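## Task

Choose three rods of three different colours, none of them pink, and lay them end to end in one straight line so the total equals the pink rod's length (9 cm). Colour sets length in cm: blue 1, magenta 2, grey 3, orange 4, lime 5, purple 6, red 7, green 8, pink 9, turquoise 10. Each rod in the line must rest flat on the work surface itself, with neighbouring ends in contact and no step or bend. Do not build any second train.

## Robot and tools

Robot: two arms, left_arm and right_arm, each with a parallel gripper. Each base sits on a tilted plate; one metal frame behind them carries both plates, and a two-camera stand is bolted to the floor behind. For clearance warnings a plate and its half of the frame count as part of that arm. Calibrated bases in the scene frame: left_arm (-0.018, +0.278, +0.092) m, quat_wxyz (+0.991, -0.119, +0.054, -0.004); right_arm (-0.052, -0.370, +0.092) m, quat_wxyz (+0.991, +0.120, +0.052, -0.011). Joint ranges (rad): waist -2.880 to 2.880, shoulder 0.000 to 3.142, elbow 0.000 to 3.019 (straight at 2.964), wrist pitch -1.693 to 1.571, wrist yaw -1.571 to 1.571, wrist roll -2.094 to 2.094.

Frames: the scene frame has its origin at table-top height halfway between the nominal bases, +z up, +x away from the robot over the table, and left_arm toward +y (image left/right need not match). Fixed cameras and the table use the scene frame. Each arm reports its hand pose, velocities and Hand target in its own base frame. Motion offsets run along the axes of that arm's current Hand target. In gripper axes the fingers point along +z and close along y; end_effector_position is the point between the pads, roughly 1 cm short of the fingertips.

execute_actions: argument actions is a list of actions; each action is a table of up to 15 rows, one row per 1/30 s step, and a short table repeats its last row to fill 15 steps. Every row is one list of 14 numbers in [-1, 1]: left_arm dx, dy, dz, rx, ry, rz, opening, then right_arm in the same order. The six pose numbers are offsets from that arm's Hand target as it stood when the action began, not from the previous row; a new action starts from the updated Hand target, so sending the same offset again moves further. Scale: 1.0 equals 0.6 m of travel or 180 degrees; rx, ry, rz form a single rotation vector. Opening is absolute, not an offset: +1 fully open (0.094 m), -1 closed. Optional cameras picks images by name; an empty actions list returns all images and the full state.

move: target is one 14-number row or a list of up to 15 rows, laid out as above; every row is an offset from the same starting Hand targets, not from the row before. Paths are straight, do not avoid obstacles or the other arm, and share at most 10 s. speed is the path top speed in m/s (0.002 to 4.3, default 0.25; rotation capped at twice that in rad/s), one value or one per target. blend (m) rounds corners of a list; 0 stops at each point. opening_speed sets how fast openings change, per second on the -1 to +1 scale, at least 0.2; use it to close gently. grip_force is a per-pad limit of about 10 to 50 N, one value or one per arm, and it persists; lower values close slowly. blocking=false returns after about 0.5 s while the motion continues. The result adds a move: line naming the ending (done, off_target, moving, held, fault) and any limits (paced means the sent pose was clipped; held means steps were withheld).

wait: seconds from 0 to 10 while arms keep their last command. stop: brakes the current move. zoom_image: camera (cam_head_left, cam_head_right, cam_high, cam_low, cam_left_wrist, cam_right_wrist) and region [x0, y0, x1, y1] in pixels from the top-left, at most 504 by 504, on the latest images only. All six cameras give 672x504 images. finished_scene: scene = current scene number; irreversible, so call it only once the train stands by itself.

Reading results: end_effector_position (m) and end_effector_quat_wxyz are in the base frame and may be off by a few cm. Hand target is the last commanded pose after clipping; the gripper often stops short of it from friction or load, and the next command, even all zeros, retries. Tool commands shows current gripper commands; to keep a gripper unchanged resend its present value, since 0 means half open. grip_measured shows finger opening on the command scale (slightly wide when empty, a few mm narrower than a gripped hard part); the last Joint positions value is the opening in metres. grip_effort_nm is motor effort, negative closing. Joint torques, velocities (within noise when still) and Motor temperatures are also listed; MOTOR HOT appears from 85 °C, and at 100 °C that arm goes limp for 30 to 60 s or more.

Cautions: orientation commands are clipped to 40 degrees from the current one per step. Don't guide a path near an arm's own base; go round it. Keep the two grippers, housings and wrist cameras apart and never grip the other arm's fingers. Move slowly near contact; faster motion and targets deep past a surface press harder. Don't drop rods, release them while moving, slam or shove them, or knock anything off the table. Small external nudges can shift loose rods, so recheck with cameras before finishing.

Each tool is called as a command line: name --argument value for each argument, lists and objects as JSON in quotes; but a table of rows of numbers goes row by row, as --pt "numbers of a row", without its own name.

## Session

execute_actions --actions '[]'

Scene clock: 0.00 s.
left_arm: end_effector_position=(+0.7165, +0.0475, +0.3569) grip_measured=+1.000 grip_effort_nm=n/a end_effector_quat_wxyz=(+0.386, +0.235, +0.890, -0.054) | right_arm: end_effector_position=(+0.5078, +0.4914, +0.2392) grip_measured=+1.000 grip_effort_nm=n/a end_effector_quat_wxyz=(+0.602, -0.555, +0.491, +0.297)
Joint positions: left_arm=[0.159 1.822 1.962 -0.991 0.388 0.528 0.094] | right_arm=[0.613 1.807 1.204 0.476 -0.687 -0.469 0.094]
Joint velocities: within noise
Joint torques (N m): no reading
Motor temperatures (°C): left_arm=[22 26 23 23 21 20 21] | right_arm=[30 24 23 22 21 21 22]
Heat: left arm: hottest shoulder 26 °C; right arm: hottest waist 30 °C.
Hand target: left_arm +0.7203, +0.0481, +0.3728; +0.399, +0.237, +0.884, -0.048 | right_arm +0.5136, +0.4937, +0.2459; +0.609, -0.553, +0.486, +0.295
Tool commands: left_gripper/opening=+1.0 right_gripper/opening=+1.0

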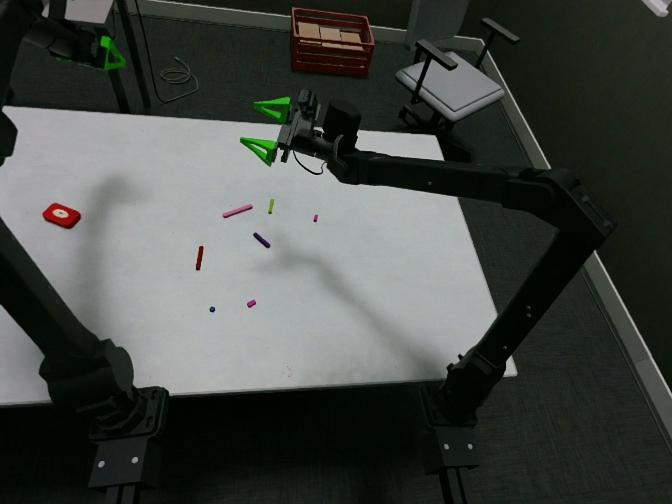

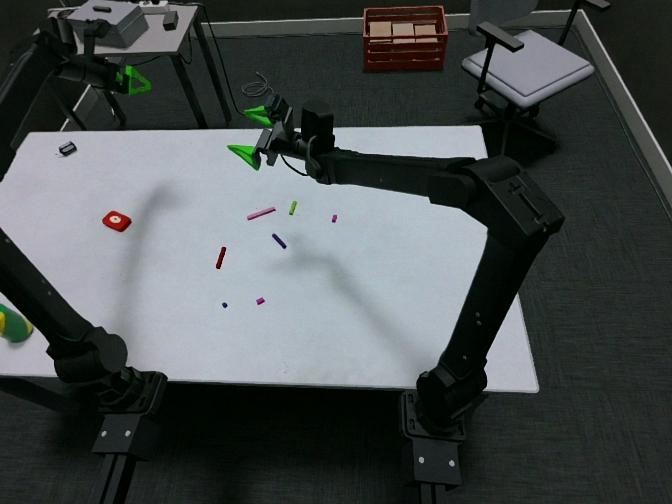

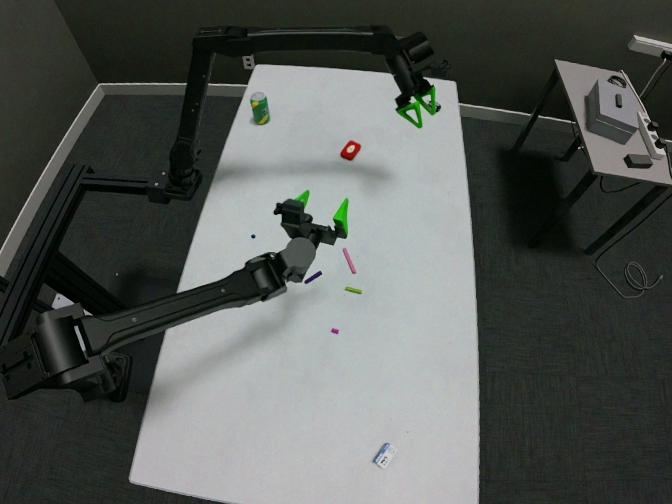

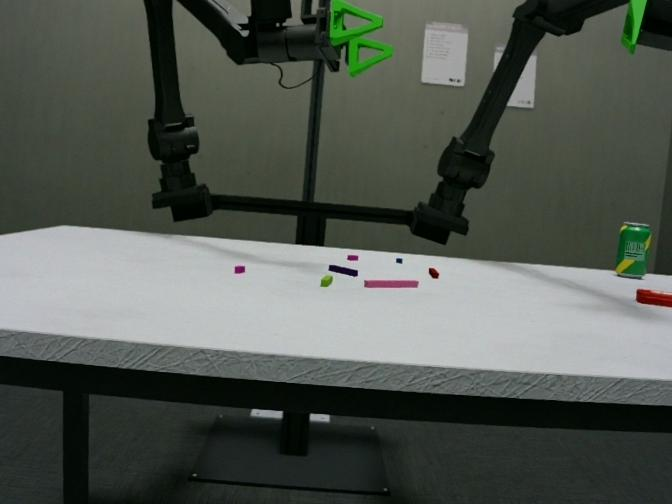

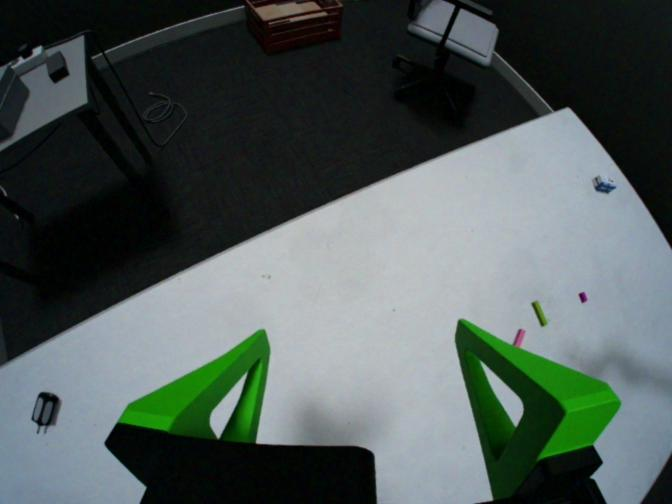

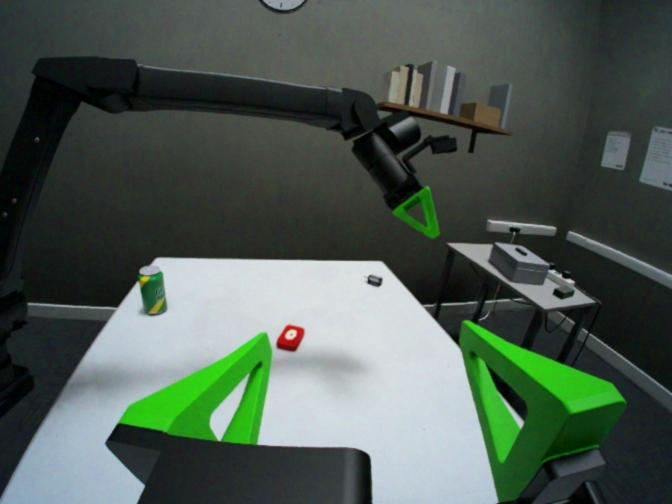

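move --target '[0,0,0,0,0,0,1, 0.0318,0.3377,-0.104,0.289,0.502,0.352,1]' --speed 0.3 --cameras '["all"]'

Scene clock: 72.77 s.
left_arm: end_effector_position=(+0.7165, +0.0475, +0.3569) grip_measured=+1.000 grip_effort_nm=0.02 end_effector_quat_wxyz=(+0.386, +0.235, +0.890, -0.054) | right_arm: end_effector_position=(+0.3224, +0.4551, +0.1519) grip_measured=+1.000 grip_effort_nm=0.02 end_effector_quat_wxyz=(+0.049, -0.013, +0.991, -0.127)
Joint positions: left_arm=[0.159 1.822 1.962 -0.991 0.388 0.528 0.094] | right_arm=[1.023 1.937 1.76 -1.56 0.217 1.015 0.094]
Joint torques (N m): left_arm=[-3.31 -17.08 11.69 1.57 0.56 0.11] | right_arm=[7.47 -16.97 14.93 -0.32 -0.09 0.11]
Motor temperatures (°C): left_arm=[22 28 32 23 21 19 21] | right_arm=[30 28 31 22 21 21 22]
Heat: left arm: hottest elbow 32 °C; right arm: hottest elbow 31 °C.
Hand target: left_arm +0.7203, +0.0481, +0.3728; +0.399, +0.237, +0.884, -0.048 | right_arm +0.3220, +0.4738, +0.1553; +0.053, -0.011, +0.991, -0.120
Off the commanded pose: left_arm 0.016 m, 2 deg | right_arm 0.019 m, 1 deg.
move: off_target (left_arm, right_arm)

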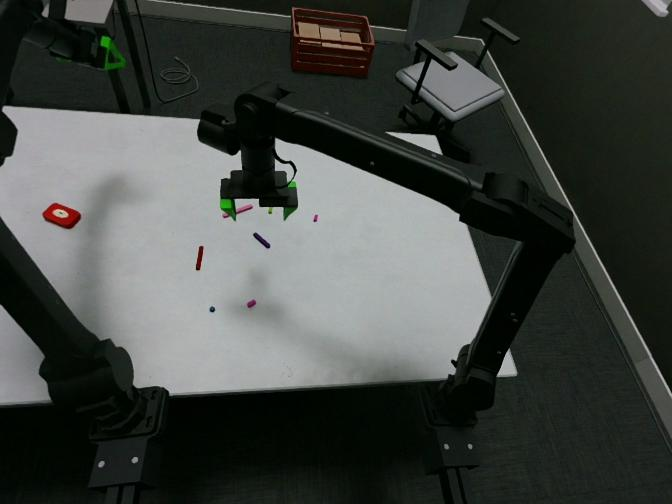

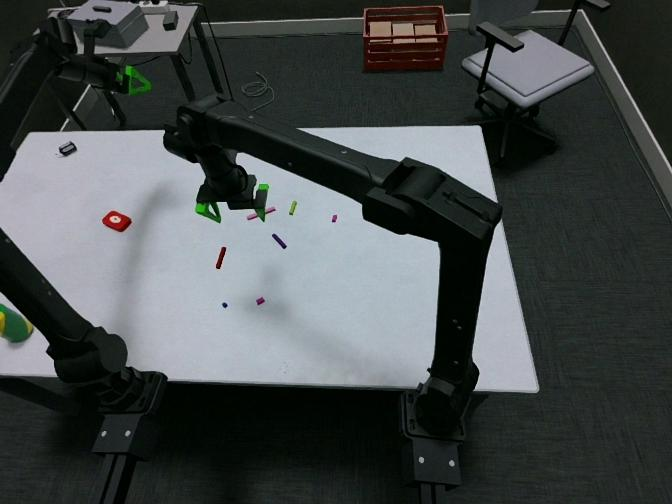

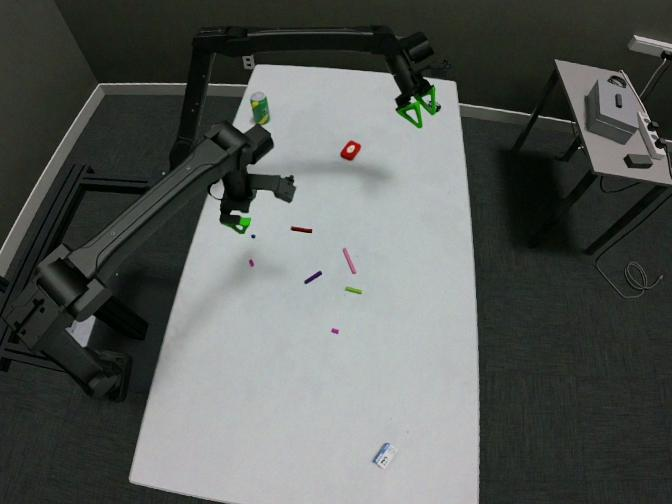

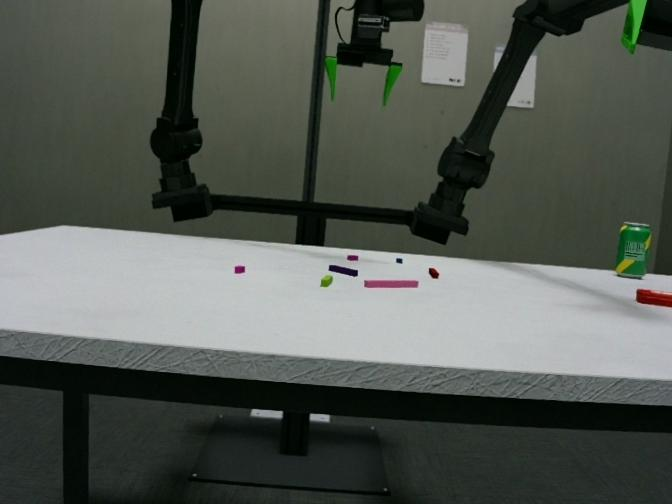

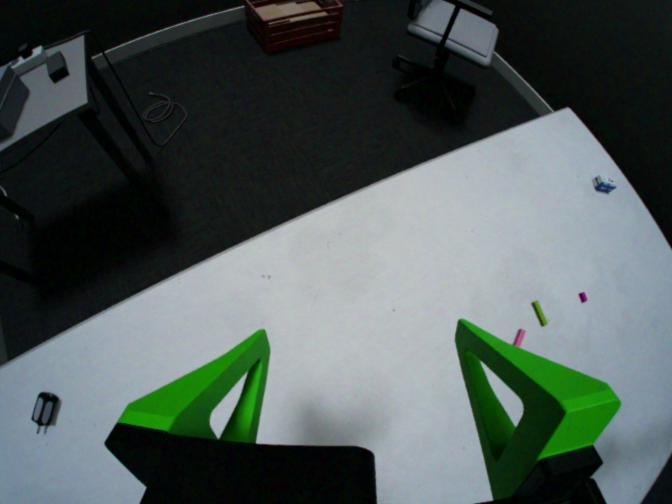

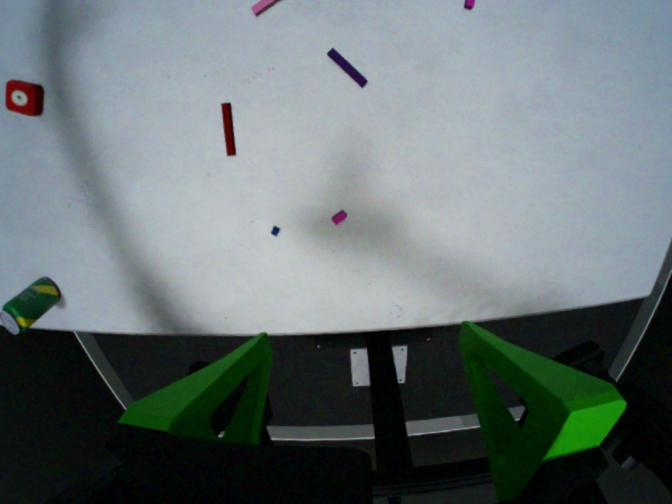

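move --target '[0,0,0,0,0,0,1, 0,0,0.1667,0,0,0,1]' --speed 0.25 --cameras '["cam_right_wrist","cam_high"]'

Scene clock: 89.93 s.
left_arm: end_effector_position=(+0.7165, +0.0475, +0.3569) grip_measured=+1.000 grip_effort_nm=0.02 end_effector_quat_wxyz=(+0.386, +0.235, +0.890, -0.054) | right_arm: end_effector_position=(+0.3227, +0.4557, +0.0693) grip_measured=+1.000 grip_effort_nm=0.02 end_effector_quat_wxyz=(+0.055, -0.013, +0.992, -0.117)
Joint positions: left_arm=[0.159 1.822 1.962 -0.991 0.388 0.528 0.094] | right_arm=[1.023 1.984 1.61 -1.339 0.217 1.013 0.094]
Joint torques (N m): left_arm=[-2.78 -17.08 11.7 1.36 0.53 0.09] | right_arm=[4.54 -18.55 9.22 0.9 0.1 -0.21]
Heat: left arm: hottest elbow 33 °C; right arm: hottest elbow 34 °C.
Hand target: left_arm +0.7203, +0.0481, +0.3728; +0.399, +0.237, +0.884, -0.048 | right_arm +0.3327, +0.4500, +0.0588; +0.053, -0.011, +0.991, -0.120
Off the commanded pose: left_arm 0.016 m, 2 deg | right_arm 0.016 m, 1 deg.
move: off_target (left_arm, right_arm)
Images, in order (width x height): cam_high 672x504, cam_right_wrist 672x504.

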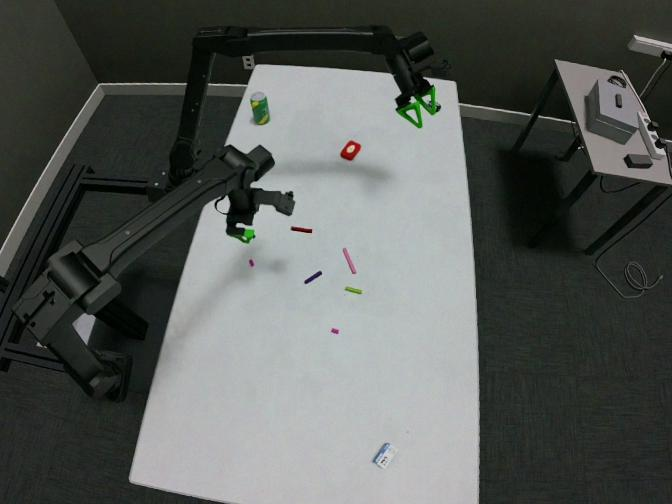

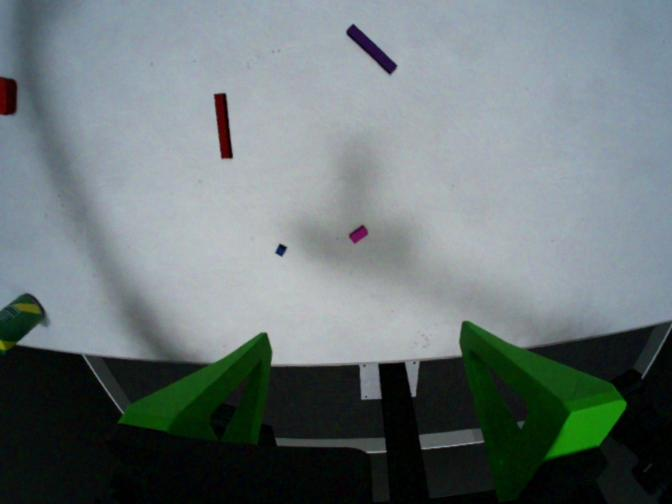

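move --target '[0,0,0,0,0,0,1, 0.075,0.0083,0.15,0,0,0,1]' --speed 0.25 --cameras '["cam_right_wrist","cam_high", "cam_low"]'

Scene clock: 181.53 s.
left_arm: end_effector_position=(+0.7165, +0.0475, +0.3569) grip_measured=+1.000 grip_effort_nm=0.02 end_effector_quat_wxyz=(+0.386, +0.235, +0.890, -0.054) | right_arm: end_effector_position=(+0.3062, +0.4286, -0.0211) grip_measured=+1.000 grip_effort_nm=0.02 end_effector_quat_wxyz=(+0.055, -0.011, +0.992, -0.117)
Joint positions: left_arm=[0.159 1.822 1.962 -0.991 0.388 0.528 0.094] | right_arm=[1.023 2.023 1.406 -1.096 0.217 1.016 0.094]
Joint torques (N m): left_arm=[-3.08 -16.85 11.82 1.43 0.55 0.07] | right_arm=[7.24 -18.37 8.2 0.84 -0.07 0.11]
Heat: left arm: hottest elbow 35 °C; right arm: hottest waist 29 °C.
Hand target: left_arm +0.7203, +0.0481, +0.3728; +0.399, +0.237, +0.884, -0.048 | right_arm +0.2976, +0.4320, -0.0339; +0.053, -0.011, +0.991, -0.120
Off the commanded pose: left_arm 0.016 m, 2 deg | right_arm 0.016 m, 1 deg.
move: off_target (left_arm, right_arm)
Images, in order (width x height): cam_high 672x504, cam_low 672x504, cam_right_wrist 672x504.

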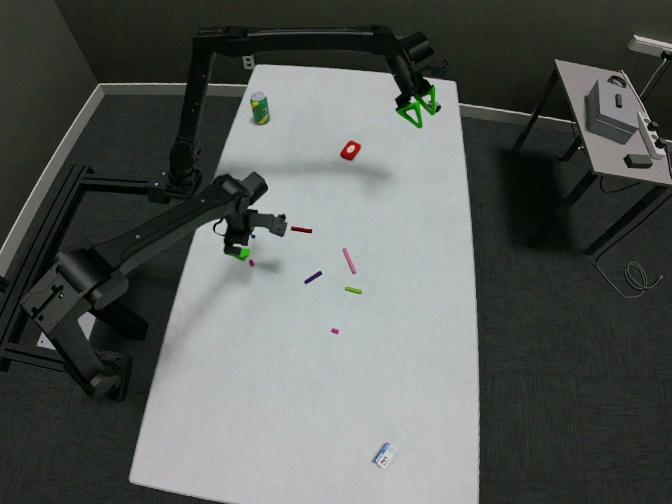

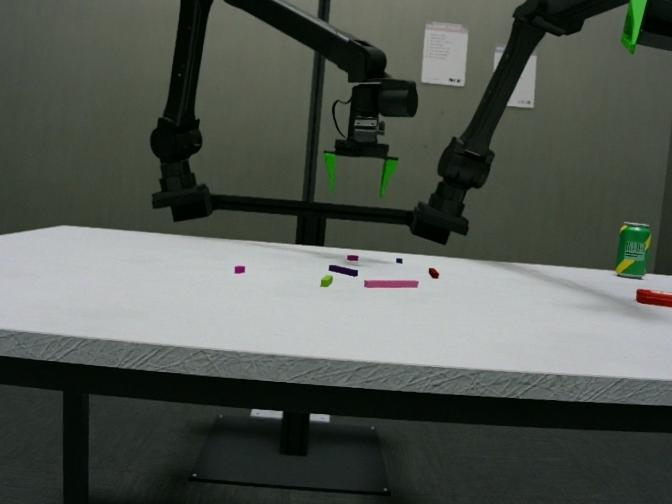

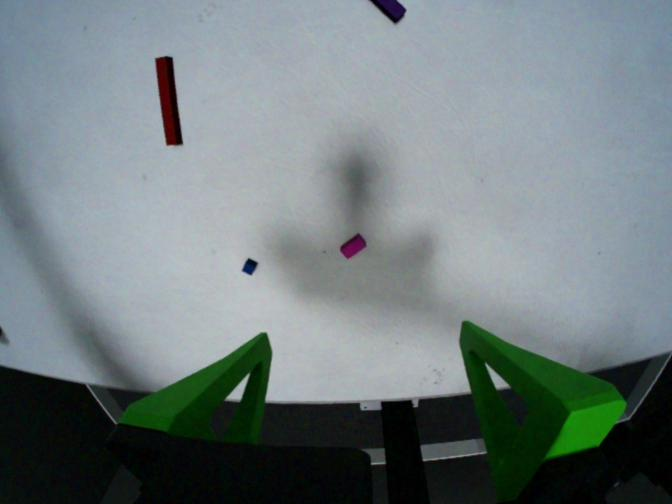

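move --target '[0,0,0,0,0,0,1, 0,0,0.083,0,0,-0.628,1]' --speed 0.25 --cameras '["cam_right_wrist","cam_high", "cam_low"]'

Scene clock: 218.53 s.
left_arm: end_effector_position=(+0.7165, +0.0475, +0.3569) grip_measured=+1.000 grip_effort_nm=0.02 end_effector_quat_wxyz=(+0.386, +0.235, +0.890, -0.054) | right_arm: end_effector_position=(+0.3063, +0.4288, -0.0601) grip_measured=+1.000 grip_effort_nm=0.02 end_effector_quat_wxyz=(+0.054, +0.829, -0.546, +0.110)
Joint positions: left_arm=[0.159 1.822 1.962 -0.991 0.388 0.528 0.094] | right_arm=[1.023 2.073 1.367 -0.983 0.217 -0.942 0.094]
Joint torques (N m): left_arm=[-3.25 -16.44 11.63 1.44 0.56 0.1] | right_arm=[5.71 -17.03 7.06 0.96 -0.13 -0.23]
Heat: left arm: hottest elbow 35 °C; right arm: hottest waist 29 °C.
Hand target: left_arm +0.7203, +0.0481, +0.3728; +0.399, +0.237, +0.884, -0.048 | right_arm +0.3029, +0.4202, -0.0819; +0.071, +0.833, -0.537, +0.110
Off the commanded pose: left_arm 0.016 m, 2 deg | right_arm 0.024 m, 2 deg.
move: off_target (left_arm, right_arm)
Images, in order (width x height): cam_high 672x504, cam_low 672x504, cam_right_wrist 672x504.

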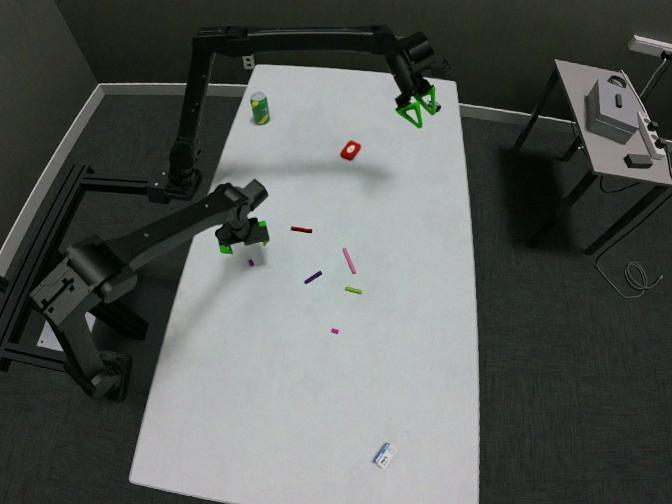

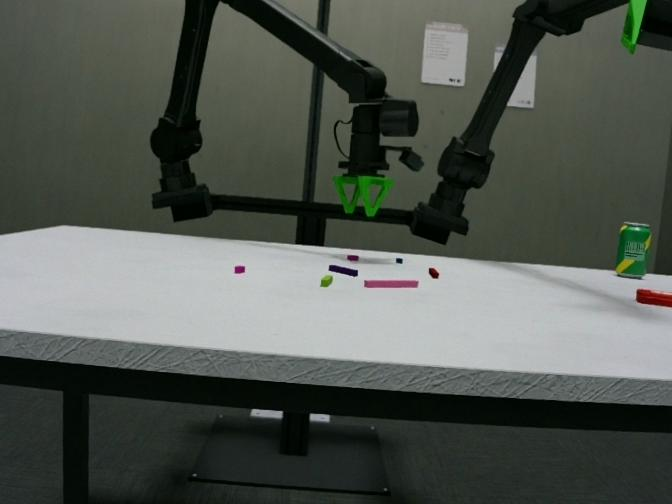

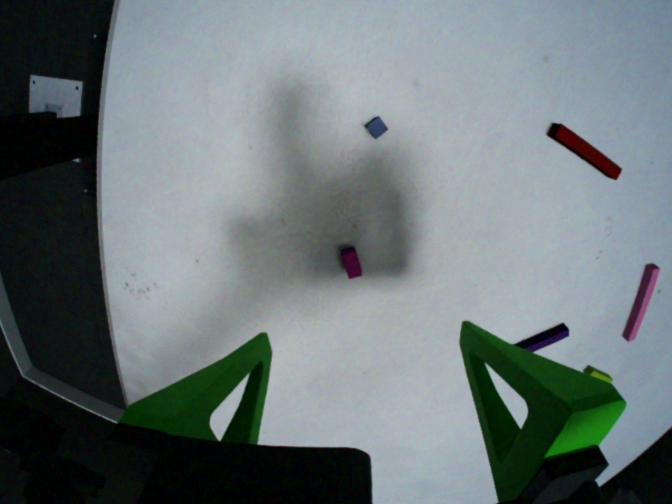

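zoom_image --camera "cam_right_wrist" --region '[260, 200, 460, 350]'

zoom_image --camera "cam_low" --region '[300, 150, 460, 290]'

Scaled by 2.520 from the camera's 672x504 image, which has a finer 960x720 frame.

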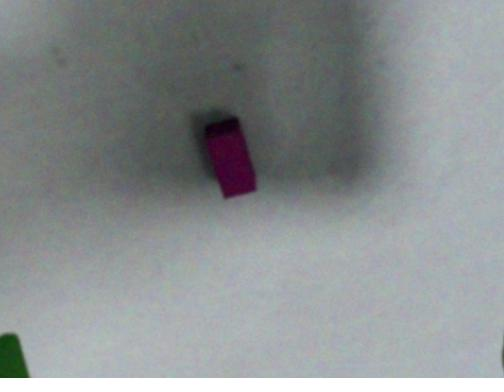

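Scaled by 3.150.

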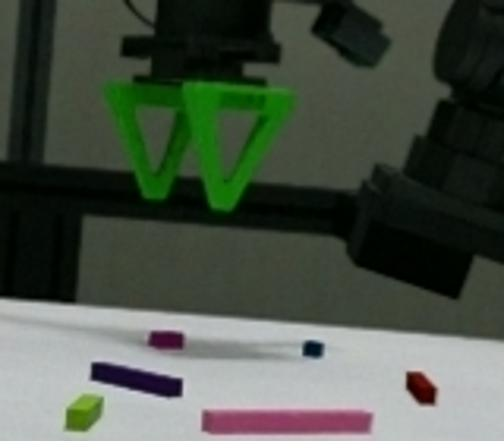

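move --target '[0,0,0,0,0,0,1, 0.0133,0.0117,0.083,0,0,-0.052,1]' --speed 0.15 --cameras '["cam_right_wrist", "cam_low"]'

zoom_image --camera "cam_low" --region '[300, 150, 460, 290]'

zoom_image --camera "cam_right_wrist" --region '[260, 200, 460, 350]'

Scene clock: 243.03 s.
left_arm: end_effector_position=(+0.7165, +0.0475, +0.3569) grip_measured=+1.000 grip_effort_nm=0.02 end_effector_quat_wxyz=(+0.386, +0.235, +0.890, -0.054) | right_arm: end_effector_position=(+0.3001, +0.4108, -0.1121) grip_measured=+1.000 grip_effort_nm=0.02 end_effector_quat_wxyz=(+0.068, +0.875, -0.468, +0.104)
Joint positions: left_arm=[0.159 1.822 1.962 -0.991 0.388 0.528 0.094] | right_arm=[1.015 2.137 1.299 -0.857 0.217 -1.13 0.094]
Joint torques (N m): left_arm=[-3.25 -16.85 11.69 1.28 0.53 0.1] | right_arm=[4.31 -18.02 6.61 0.96 -0.05 -0.18]
Heat: left arm: hottest elbow 36 °C; right arm: hottest waist 29 °C.
Hand target: left_arm +0.7203, +0.0481, +0.3728; +0.399, +0.237, +0.884, -0.048 | right_arm +0.3050, +0.3983, -0.1280; +0.080, +0.874, -0.468, +0.104
Off the commanded pose: left_arm 0.016 m, 2 deg | right_arm 0.021 m, 1 deg.
move: off_target (left_arm, right_arm)
Images, in order (width x height): cam_low 672x504, cam_right_wrist 672x504.

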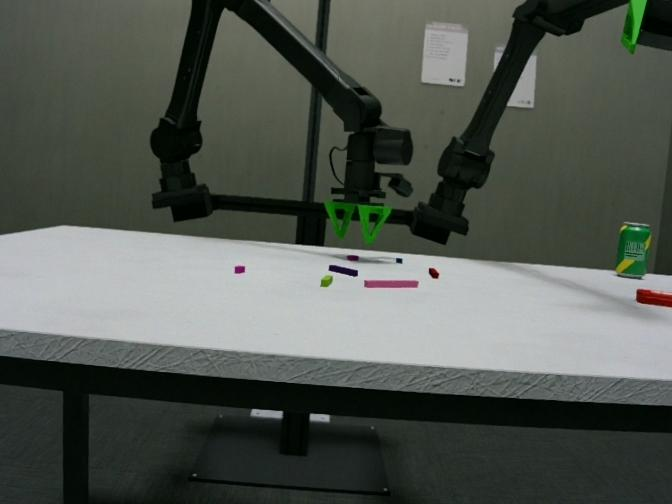

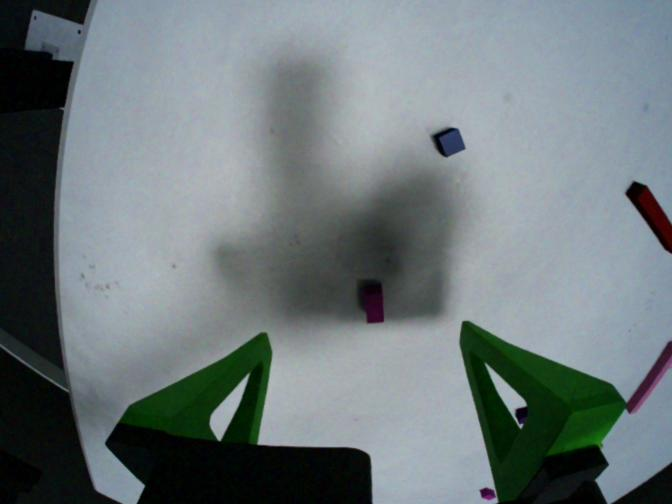

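Scaled by 3.150.

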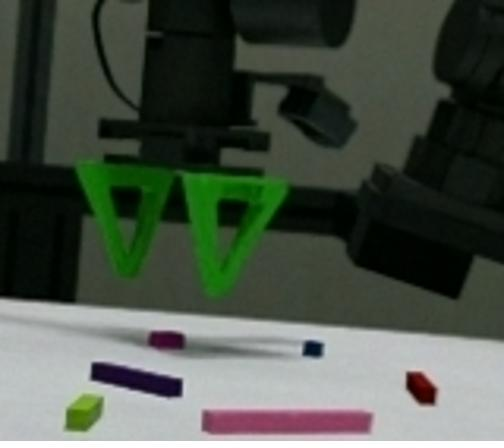

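Scaled by 2.520 from the camera's 672x504 image, which has a finer 960x720 frame.

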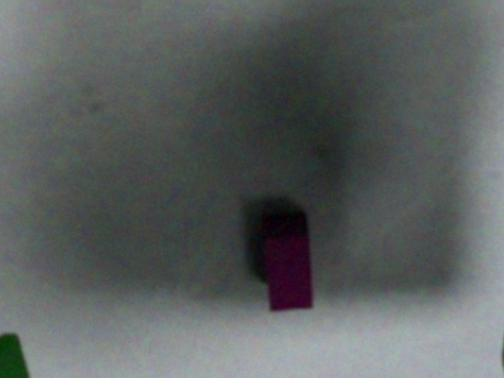

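move --target '[0,0,0,0,0,0,1, 0.0052,-0.0273,0.0417,0,0,0,1]' --speed 0.1 --cameras '["cam_right_wrist", "cam_low"]'

zoom_image --camera "cam_low" --region '[300, 150, 460, 290]'

zoom_image --camera "cam_right_wrist" --region '[260, 200, 460, 350]'

Scene clock: 260.43 s.
left_arm: end_effector_position=(+0.7165, +0.0475, +0.3569) grip_measured=+1.000 grip_effort_nm=0.02 end_effector_quat_wxyz=(+0.386, +0.235, +0.890, -0.054) | right_arm: end_effector_position=(+0.3084, +0.3930, -0.1452) grip_measured=+1.000 grip_effort_nm=0.01 end_effector_quat_wxyz=(+0.088, +0.874, -0.467, +0.103)
Joint positions: left_arm=[0.159 1.822 1.962 -0.991 0.388 0.528 0.094] | right_arm=[0.983 2.203 1.299 -0.824 0.222 -1.159 0.094]
Joint torques (N m): left_arm=[-3.9 -16.44 11.75 1.46 0.57 0.07] | right_arm=[4.72 -18.43 9.74 0.76 -0.06 -0.21]
Heat: left arm: hottest elbow 36 °C; right arm: hottest waist 29 °C.
Hand target: left_arm +0.7203, +0.0481, +0.3728; +0.399, +0.237, +0.884, -0.048 | right_arm +0.3231, +0.3989, -0.1520; +0.080, +0.874, -0.468, +0.104
Off the commanded pose: left_arm 0.016 m, 2 deg | right_arm 0.017 m, 1 deg.
move: off_target (left_arm, right_arm)
Images, in order (width x height): cam_low 672x504, cam_right_wrist 672x504.

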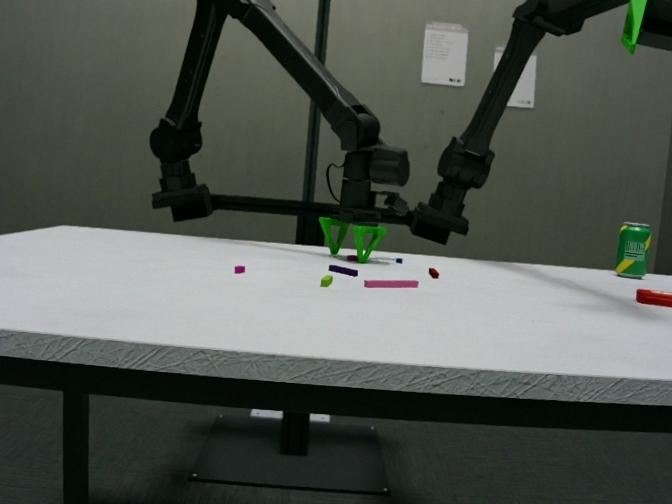

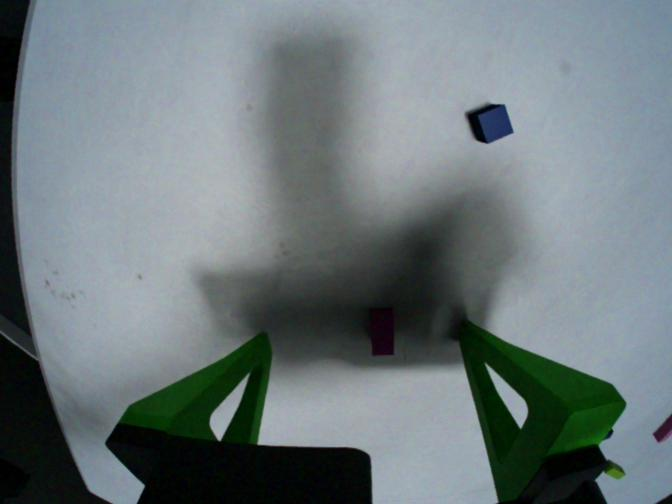

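Scaled by 3.150.

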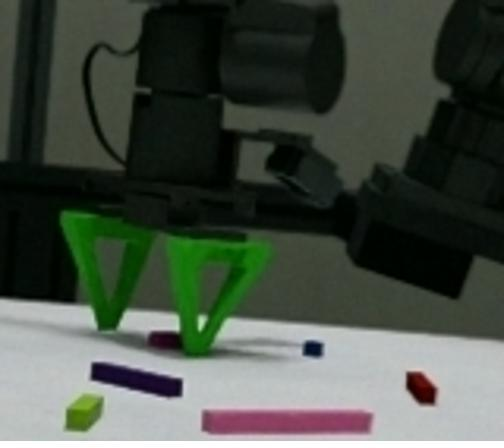

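Scaled by 2.520 from the camera's 672x504 image, which has a finer 960x720 frame.

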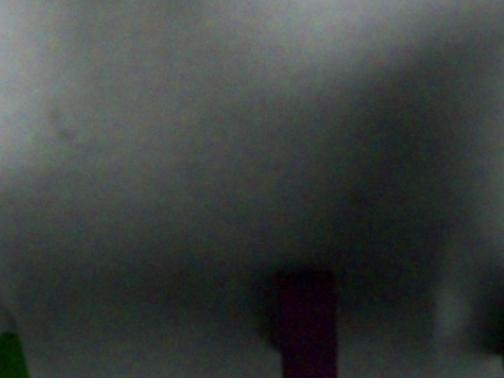

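move --target '[0,0,0,0,0,0,1, 0,0,0,0,0,0,-0.84]' --speed 0.1 --opening_speed 0.5 --cameras '["cam_right_wrist", "cam_low"]'

zoom_image --camera "cam_right_wrist" --region '[260, 250, 460, 400]'

Scene clock: 273.60 s.
left_arm: end_effector_position=(+0.7165, +0.0475, +0.3569) grip_measured=+1.000 grip_effort_nm=0.02 end_effector_quat_wxyz=(+0.386, +0.235, +0.890, -0.054) | right_arm: end_effector_position=(+0.3084, +0.3930, -0.1452) grip_measured=-0.801 grip_effort_nm=-0.97 end_effector_quat_wxyz=(+0.088, +0.874, -0.466, +0.103)
Joint positions: left_arm=[0.159 1.822 1.962 -0.991 0.388 0.528 0.094] | right_arm=[0.983 2.203 1.299 -0.824 0.222 -1.16 0.009]
Joint torques (N m): left_arm=[-3.78 -16.73 11.73 1.39 0.53 0.13] | right_arm=[4.6 -18.73 9.78 0.83 -0.05 -0.2]
Heat: left arm: hottest elbow 36 °C; right arm: hottest waist 29 °C.
Hand target: left_arm +0.7203, +0.0481, +0.3728; +0.399, +0.237, +0.884, -0.048 | right_arm +0.3230, +0.3989, -0.1520; +0.080, +0.874, -0.468, +0.104
Off the commanded pose: left_arm 0.016 m, 2 deg | right_arm 0.017 m, 1 deg.
move: off_target (left_arm, right_arm)
Images, in order (width x height): cam_low 672x504, cam_right_wrist 672x504.

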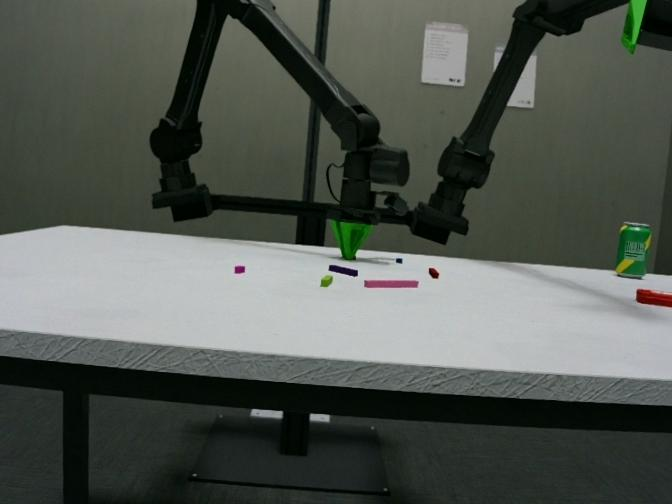

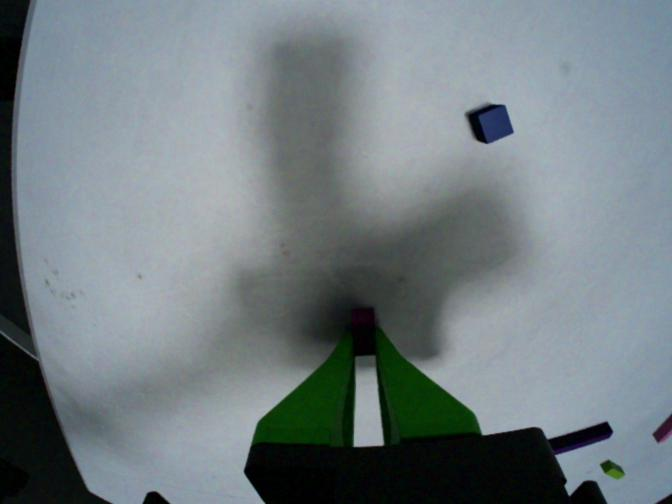

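Scaled by 2.520 from the camera's 672x504 image, which has a finer 960x720 frame.

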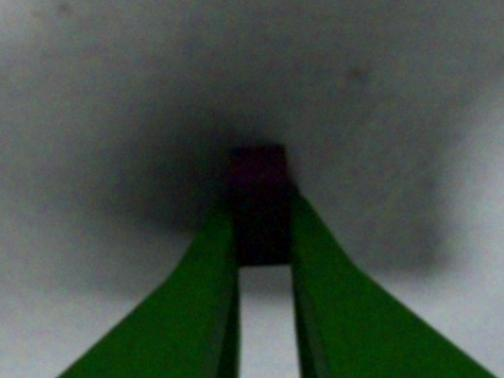

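move --pt "0 0 0 0 0 0 1 0 0 -0.1 0 0 0 -0.84" --pt "0 0 0 0 0 0 1 0.2387 -0.1053 -0.1333 0 0 0.439 -0.84" --speed 0.2 --blend '[0.02, 0]' --cameras '["cam_right_wrist", "cam_low", "cam_high"]'

Scene clock: 306.50 s.
left_arm: end_effector_position=(+0.7165, +0.0475, +0.3569) grip_measured=+1.000 grip_effort_nm=0.02 end_effector_quat_wxyz=(+0.386, +0.235, +0.890, -0.054) | right_arm: end_effector_position=(+0.4209, +0.3302, -0.0634) grip_measured=-0.802 grip_effort_nm=-1.00 end_effector_quat_wxyz=(-0.020, -0.396, +0.908, -0.138)
Joint positions: left_arm=[0.159 1.822 1.962 -0.991 0.388 0.528 0.094] | right_arm=[0.746 2.103 1.406 -1.006 0.248 -0.059 0.009]
Joint torques (N m): left_arm=[-3.43 -16.38 11.79 1.22 0.55 0.08] | right_arm=[5.3 -22.71 12.04 -0.34 0.04 0.11]
Heat: left arm: hottest elbow 36 °C; right arm: hottest elbow 30 °C.
Hand target: left_arm +0.7203, +0.0481, +0.3728; +0.399, +0.237, +0.884, -0.048 | right_arm +0.4446, +0.3380, -0.0407; +0.004, -0.377, +0.917, -0.131
Off the commanded pose: left_arm 0.016 m, 2 deg | right_arm 0.034 m, 4 deg.
move: off_target (left_arm, right_arm)
Images, in order (width x height): cam_high 672x504, cam_low 672x504, cam_right_wrist 672x504.

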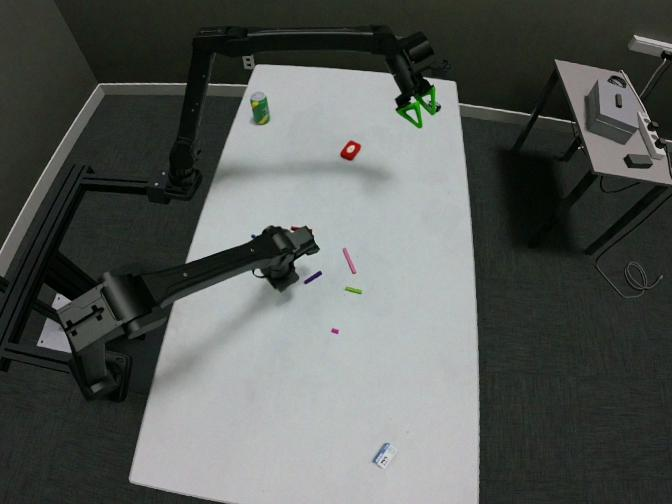

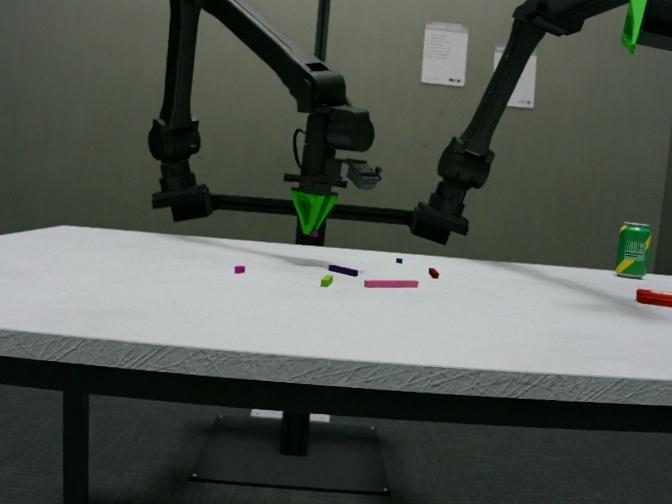

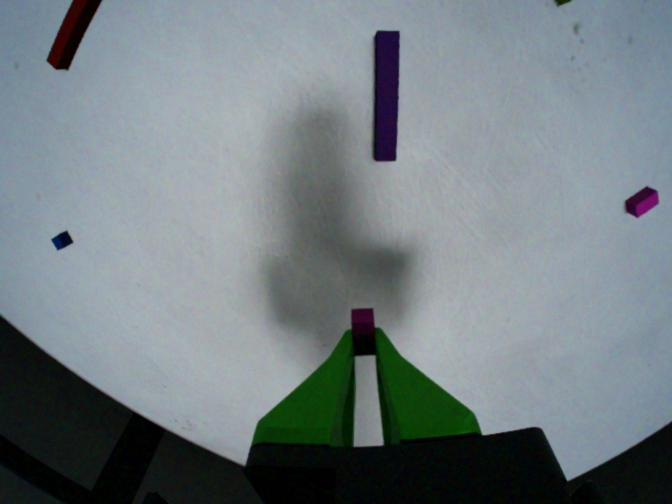

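zoom_image --camera "cam_right_wrist" --region '[280, 10, 480, 170]'

zoom_image --camera "cam_right_wrist" --region '[300, 280, 430, 380]'

Scaled by 2.520 from the camera's 672x504 image, which has a finer 960x720 frame.

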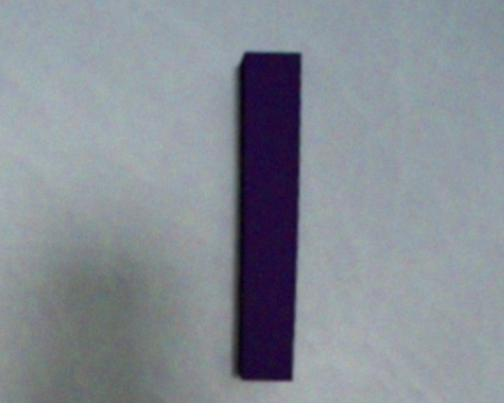

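Scaled by 3.877 from the camera's 672x504 image, which has a finer 960x720 frame.

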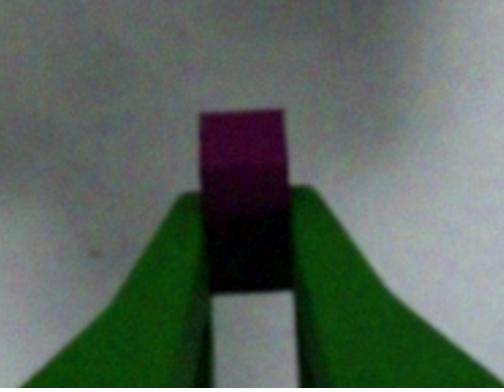

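move --target '[0,0,0,0,0,0,1, -0.044,-0.019,0.1012,0,-0.014,0.011,-0.84]' --speed 0.12 --cameras '["cam_right_wrist", "cam_low"]'

zoom_image --camera "cam_low" --region '[260, 150, 420, 290]'

zoom_image --camera "cam_right_wrist" --region '[280, 100, 480, 260]'

Scene clock: 363.57 s.
left_arm: end_effector_position=(+0.7165, +0.0475, +0.3569) grip_measured=+1.000 grip_effort_nm=0.02 end_effector_quat_wxyz=(+0.386, +0.235, +0.890, -0.054) | right_arm: end_effector_position=(+0.4554, +0.3291, -0.0970) grip_measured=-0.802 grip_effort_nm=-1.01 end_effector_quat_wxyz=(+0.012, -0.372, +0.919, -0.127)
Joint positions: left_arm=[0.159 1.822 1.962 -0.991 0.388 0.528 0.094] | right_arm=[0.703 2.175 1.433 -0.887 0.249 -0.059 0.009]
Joint torques (N m): left_arm=[-3.66 -16.73 11.81 1.26 0.58 0.1] | right_arm=[5.66 -19.96 11.89 0.95 0.02 -0.07]
Motor temperatures (°C): left_arm=[22 30 37 23 21 19 21] | right_arm=[29 30 34 22 21 21 24]
Heat: left arm: hottest elbow 37 °C; right arm: hottest elbow 34 °C.
Hand target: left_arm +0.7203, +0.0481, +0.3728; +0.399, +0.237, +0.884, -0.048 | right_arm +0.4777, +0.3340, -0.0990; +0.027, -0.364, +0.923, -0.123
Off the commanded pose: left_arm 0.016 m, 2 deg | right_arm 0.023 m, 2 deg.
move: off_target (left_arm, right_arm)
Images, in order (width x height): cam_low 672x504, cam_right_wrist 672x504.

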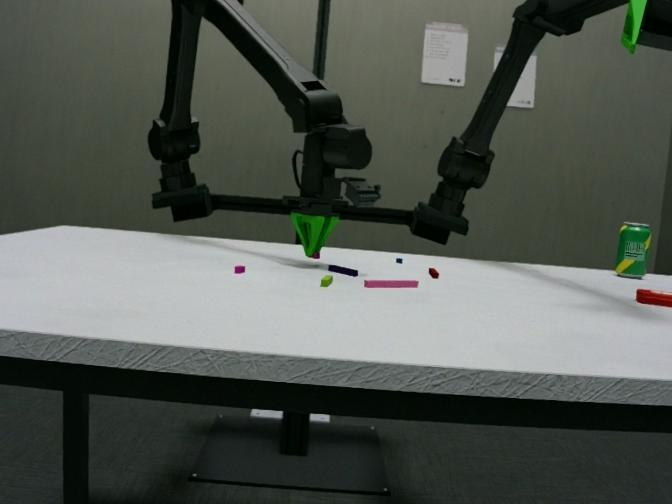

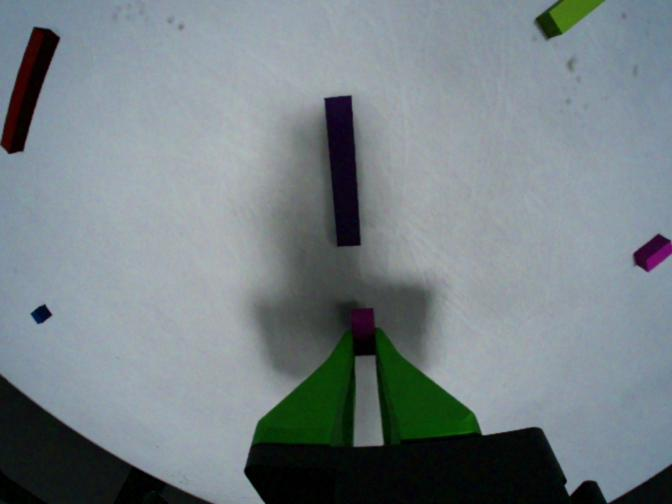

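Scaled by 3.150.

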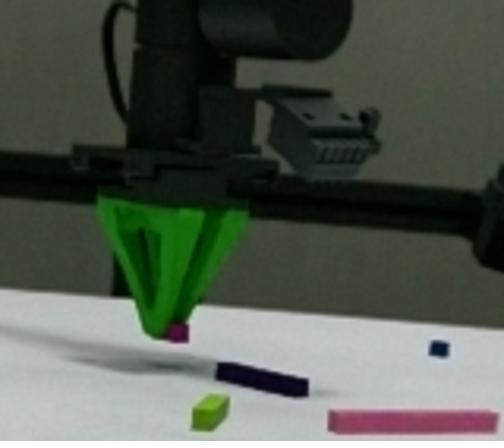

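Scaled by 2.520 from the camera's 672x504 image, which has a finer 960x720 frame.

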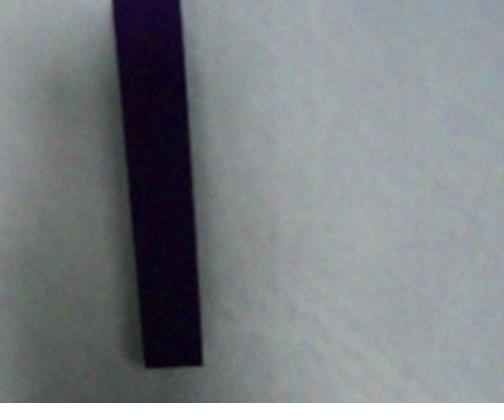

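move --target '[0,0,0,0,0,0,1, -0.0458,0.0433,0.0198,0,-0.006,0,-0.84]' --speed 0.08 --cameras '["cam_right_wrist", "cam_low"]'

zoom_image --camera "cam_low" --region '[260, 190, 420, 300]'

zoom_image --camera "cam_right_wrist" --region '[280, 200, 480, 360]'

Scene clock: 396.77 s.
left_arm: end_effector_position=(+0.7165, +0.0475, +0.3569) grip_measured=+1.000 grip_effort_nm=0.02 end_effector_quat_wxyz=(+0.386, +0.235, +0.890, -0.054) | right_arm: end_effector_position=(+0.4742, +0.3476, -0.1116) grip_measured=-0.802 grip_effort_nm=-1.00 end_effector_quat_wxyz=(+0.021, -0.366, +0.922, -0.124)
Joint positions: left_arm=[0.159 1.822 1.962 -0.991 0.388 0.528 0.094] | right_arm=[0.706 2.243 1.516 -0.884 0.249 -0.045 0.009]
Joint torques (N m): left_arm=[-3.08 -16.85 11.71 1.4 0.57 0.11] | right_arm=[9.05 -20.48 11.96 0.85 -0.06 0.13]
Heat: left arm: hottest elbow 37 °C; right arm: hottest elbow 34 °C.
Hand target: left_arm +0.7203, +0.0481, +0.3728; +0.399, +0.237, +0.884, -0.048 | right_arm +0.4824, +0.3686, -0.1179; +0.035, -0.365, +0.923, -0.119
Off the commanded pose: left_arm 0.016 m, 2 deg | right_arm 0.023 m, 2 deg.
move: off_target (left_arm, right_arm)
Images, in order (width x height): cam_low 672x504, cam_right_wrist 672x504.

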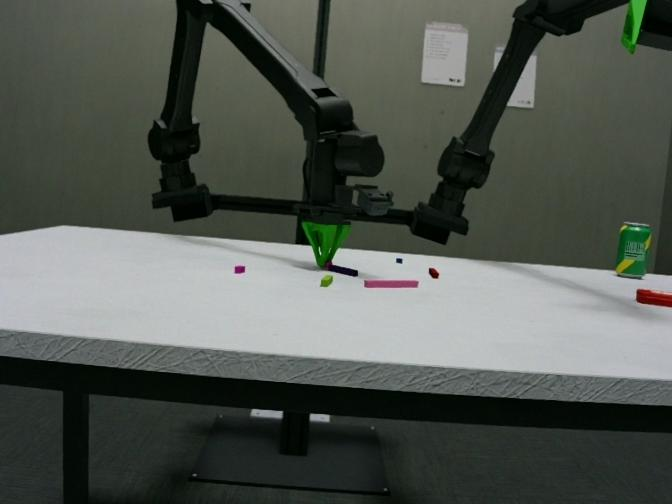

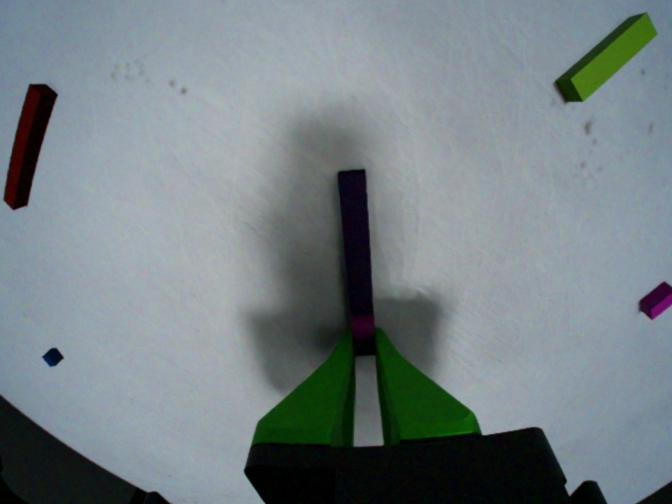

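Scaled by 3.150.

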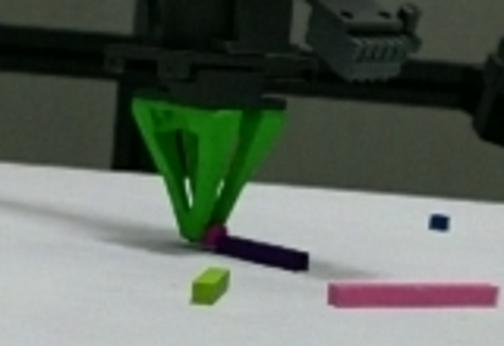

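Scaled by 2.520 from the camera's 672x504 image, which has a finer 960x720 frame.

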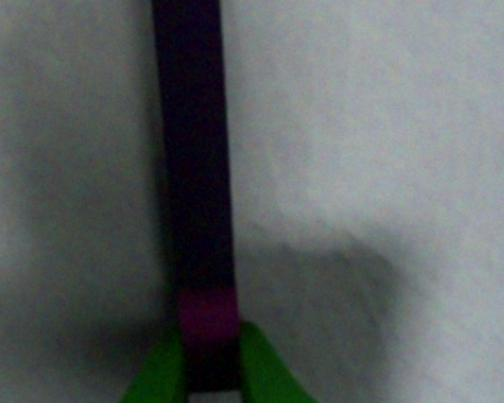

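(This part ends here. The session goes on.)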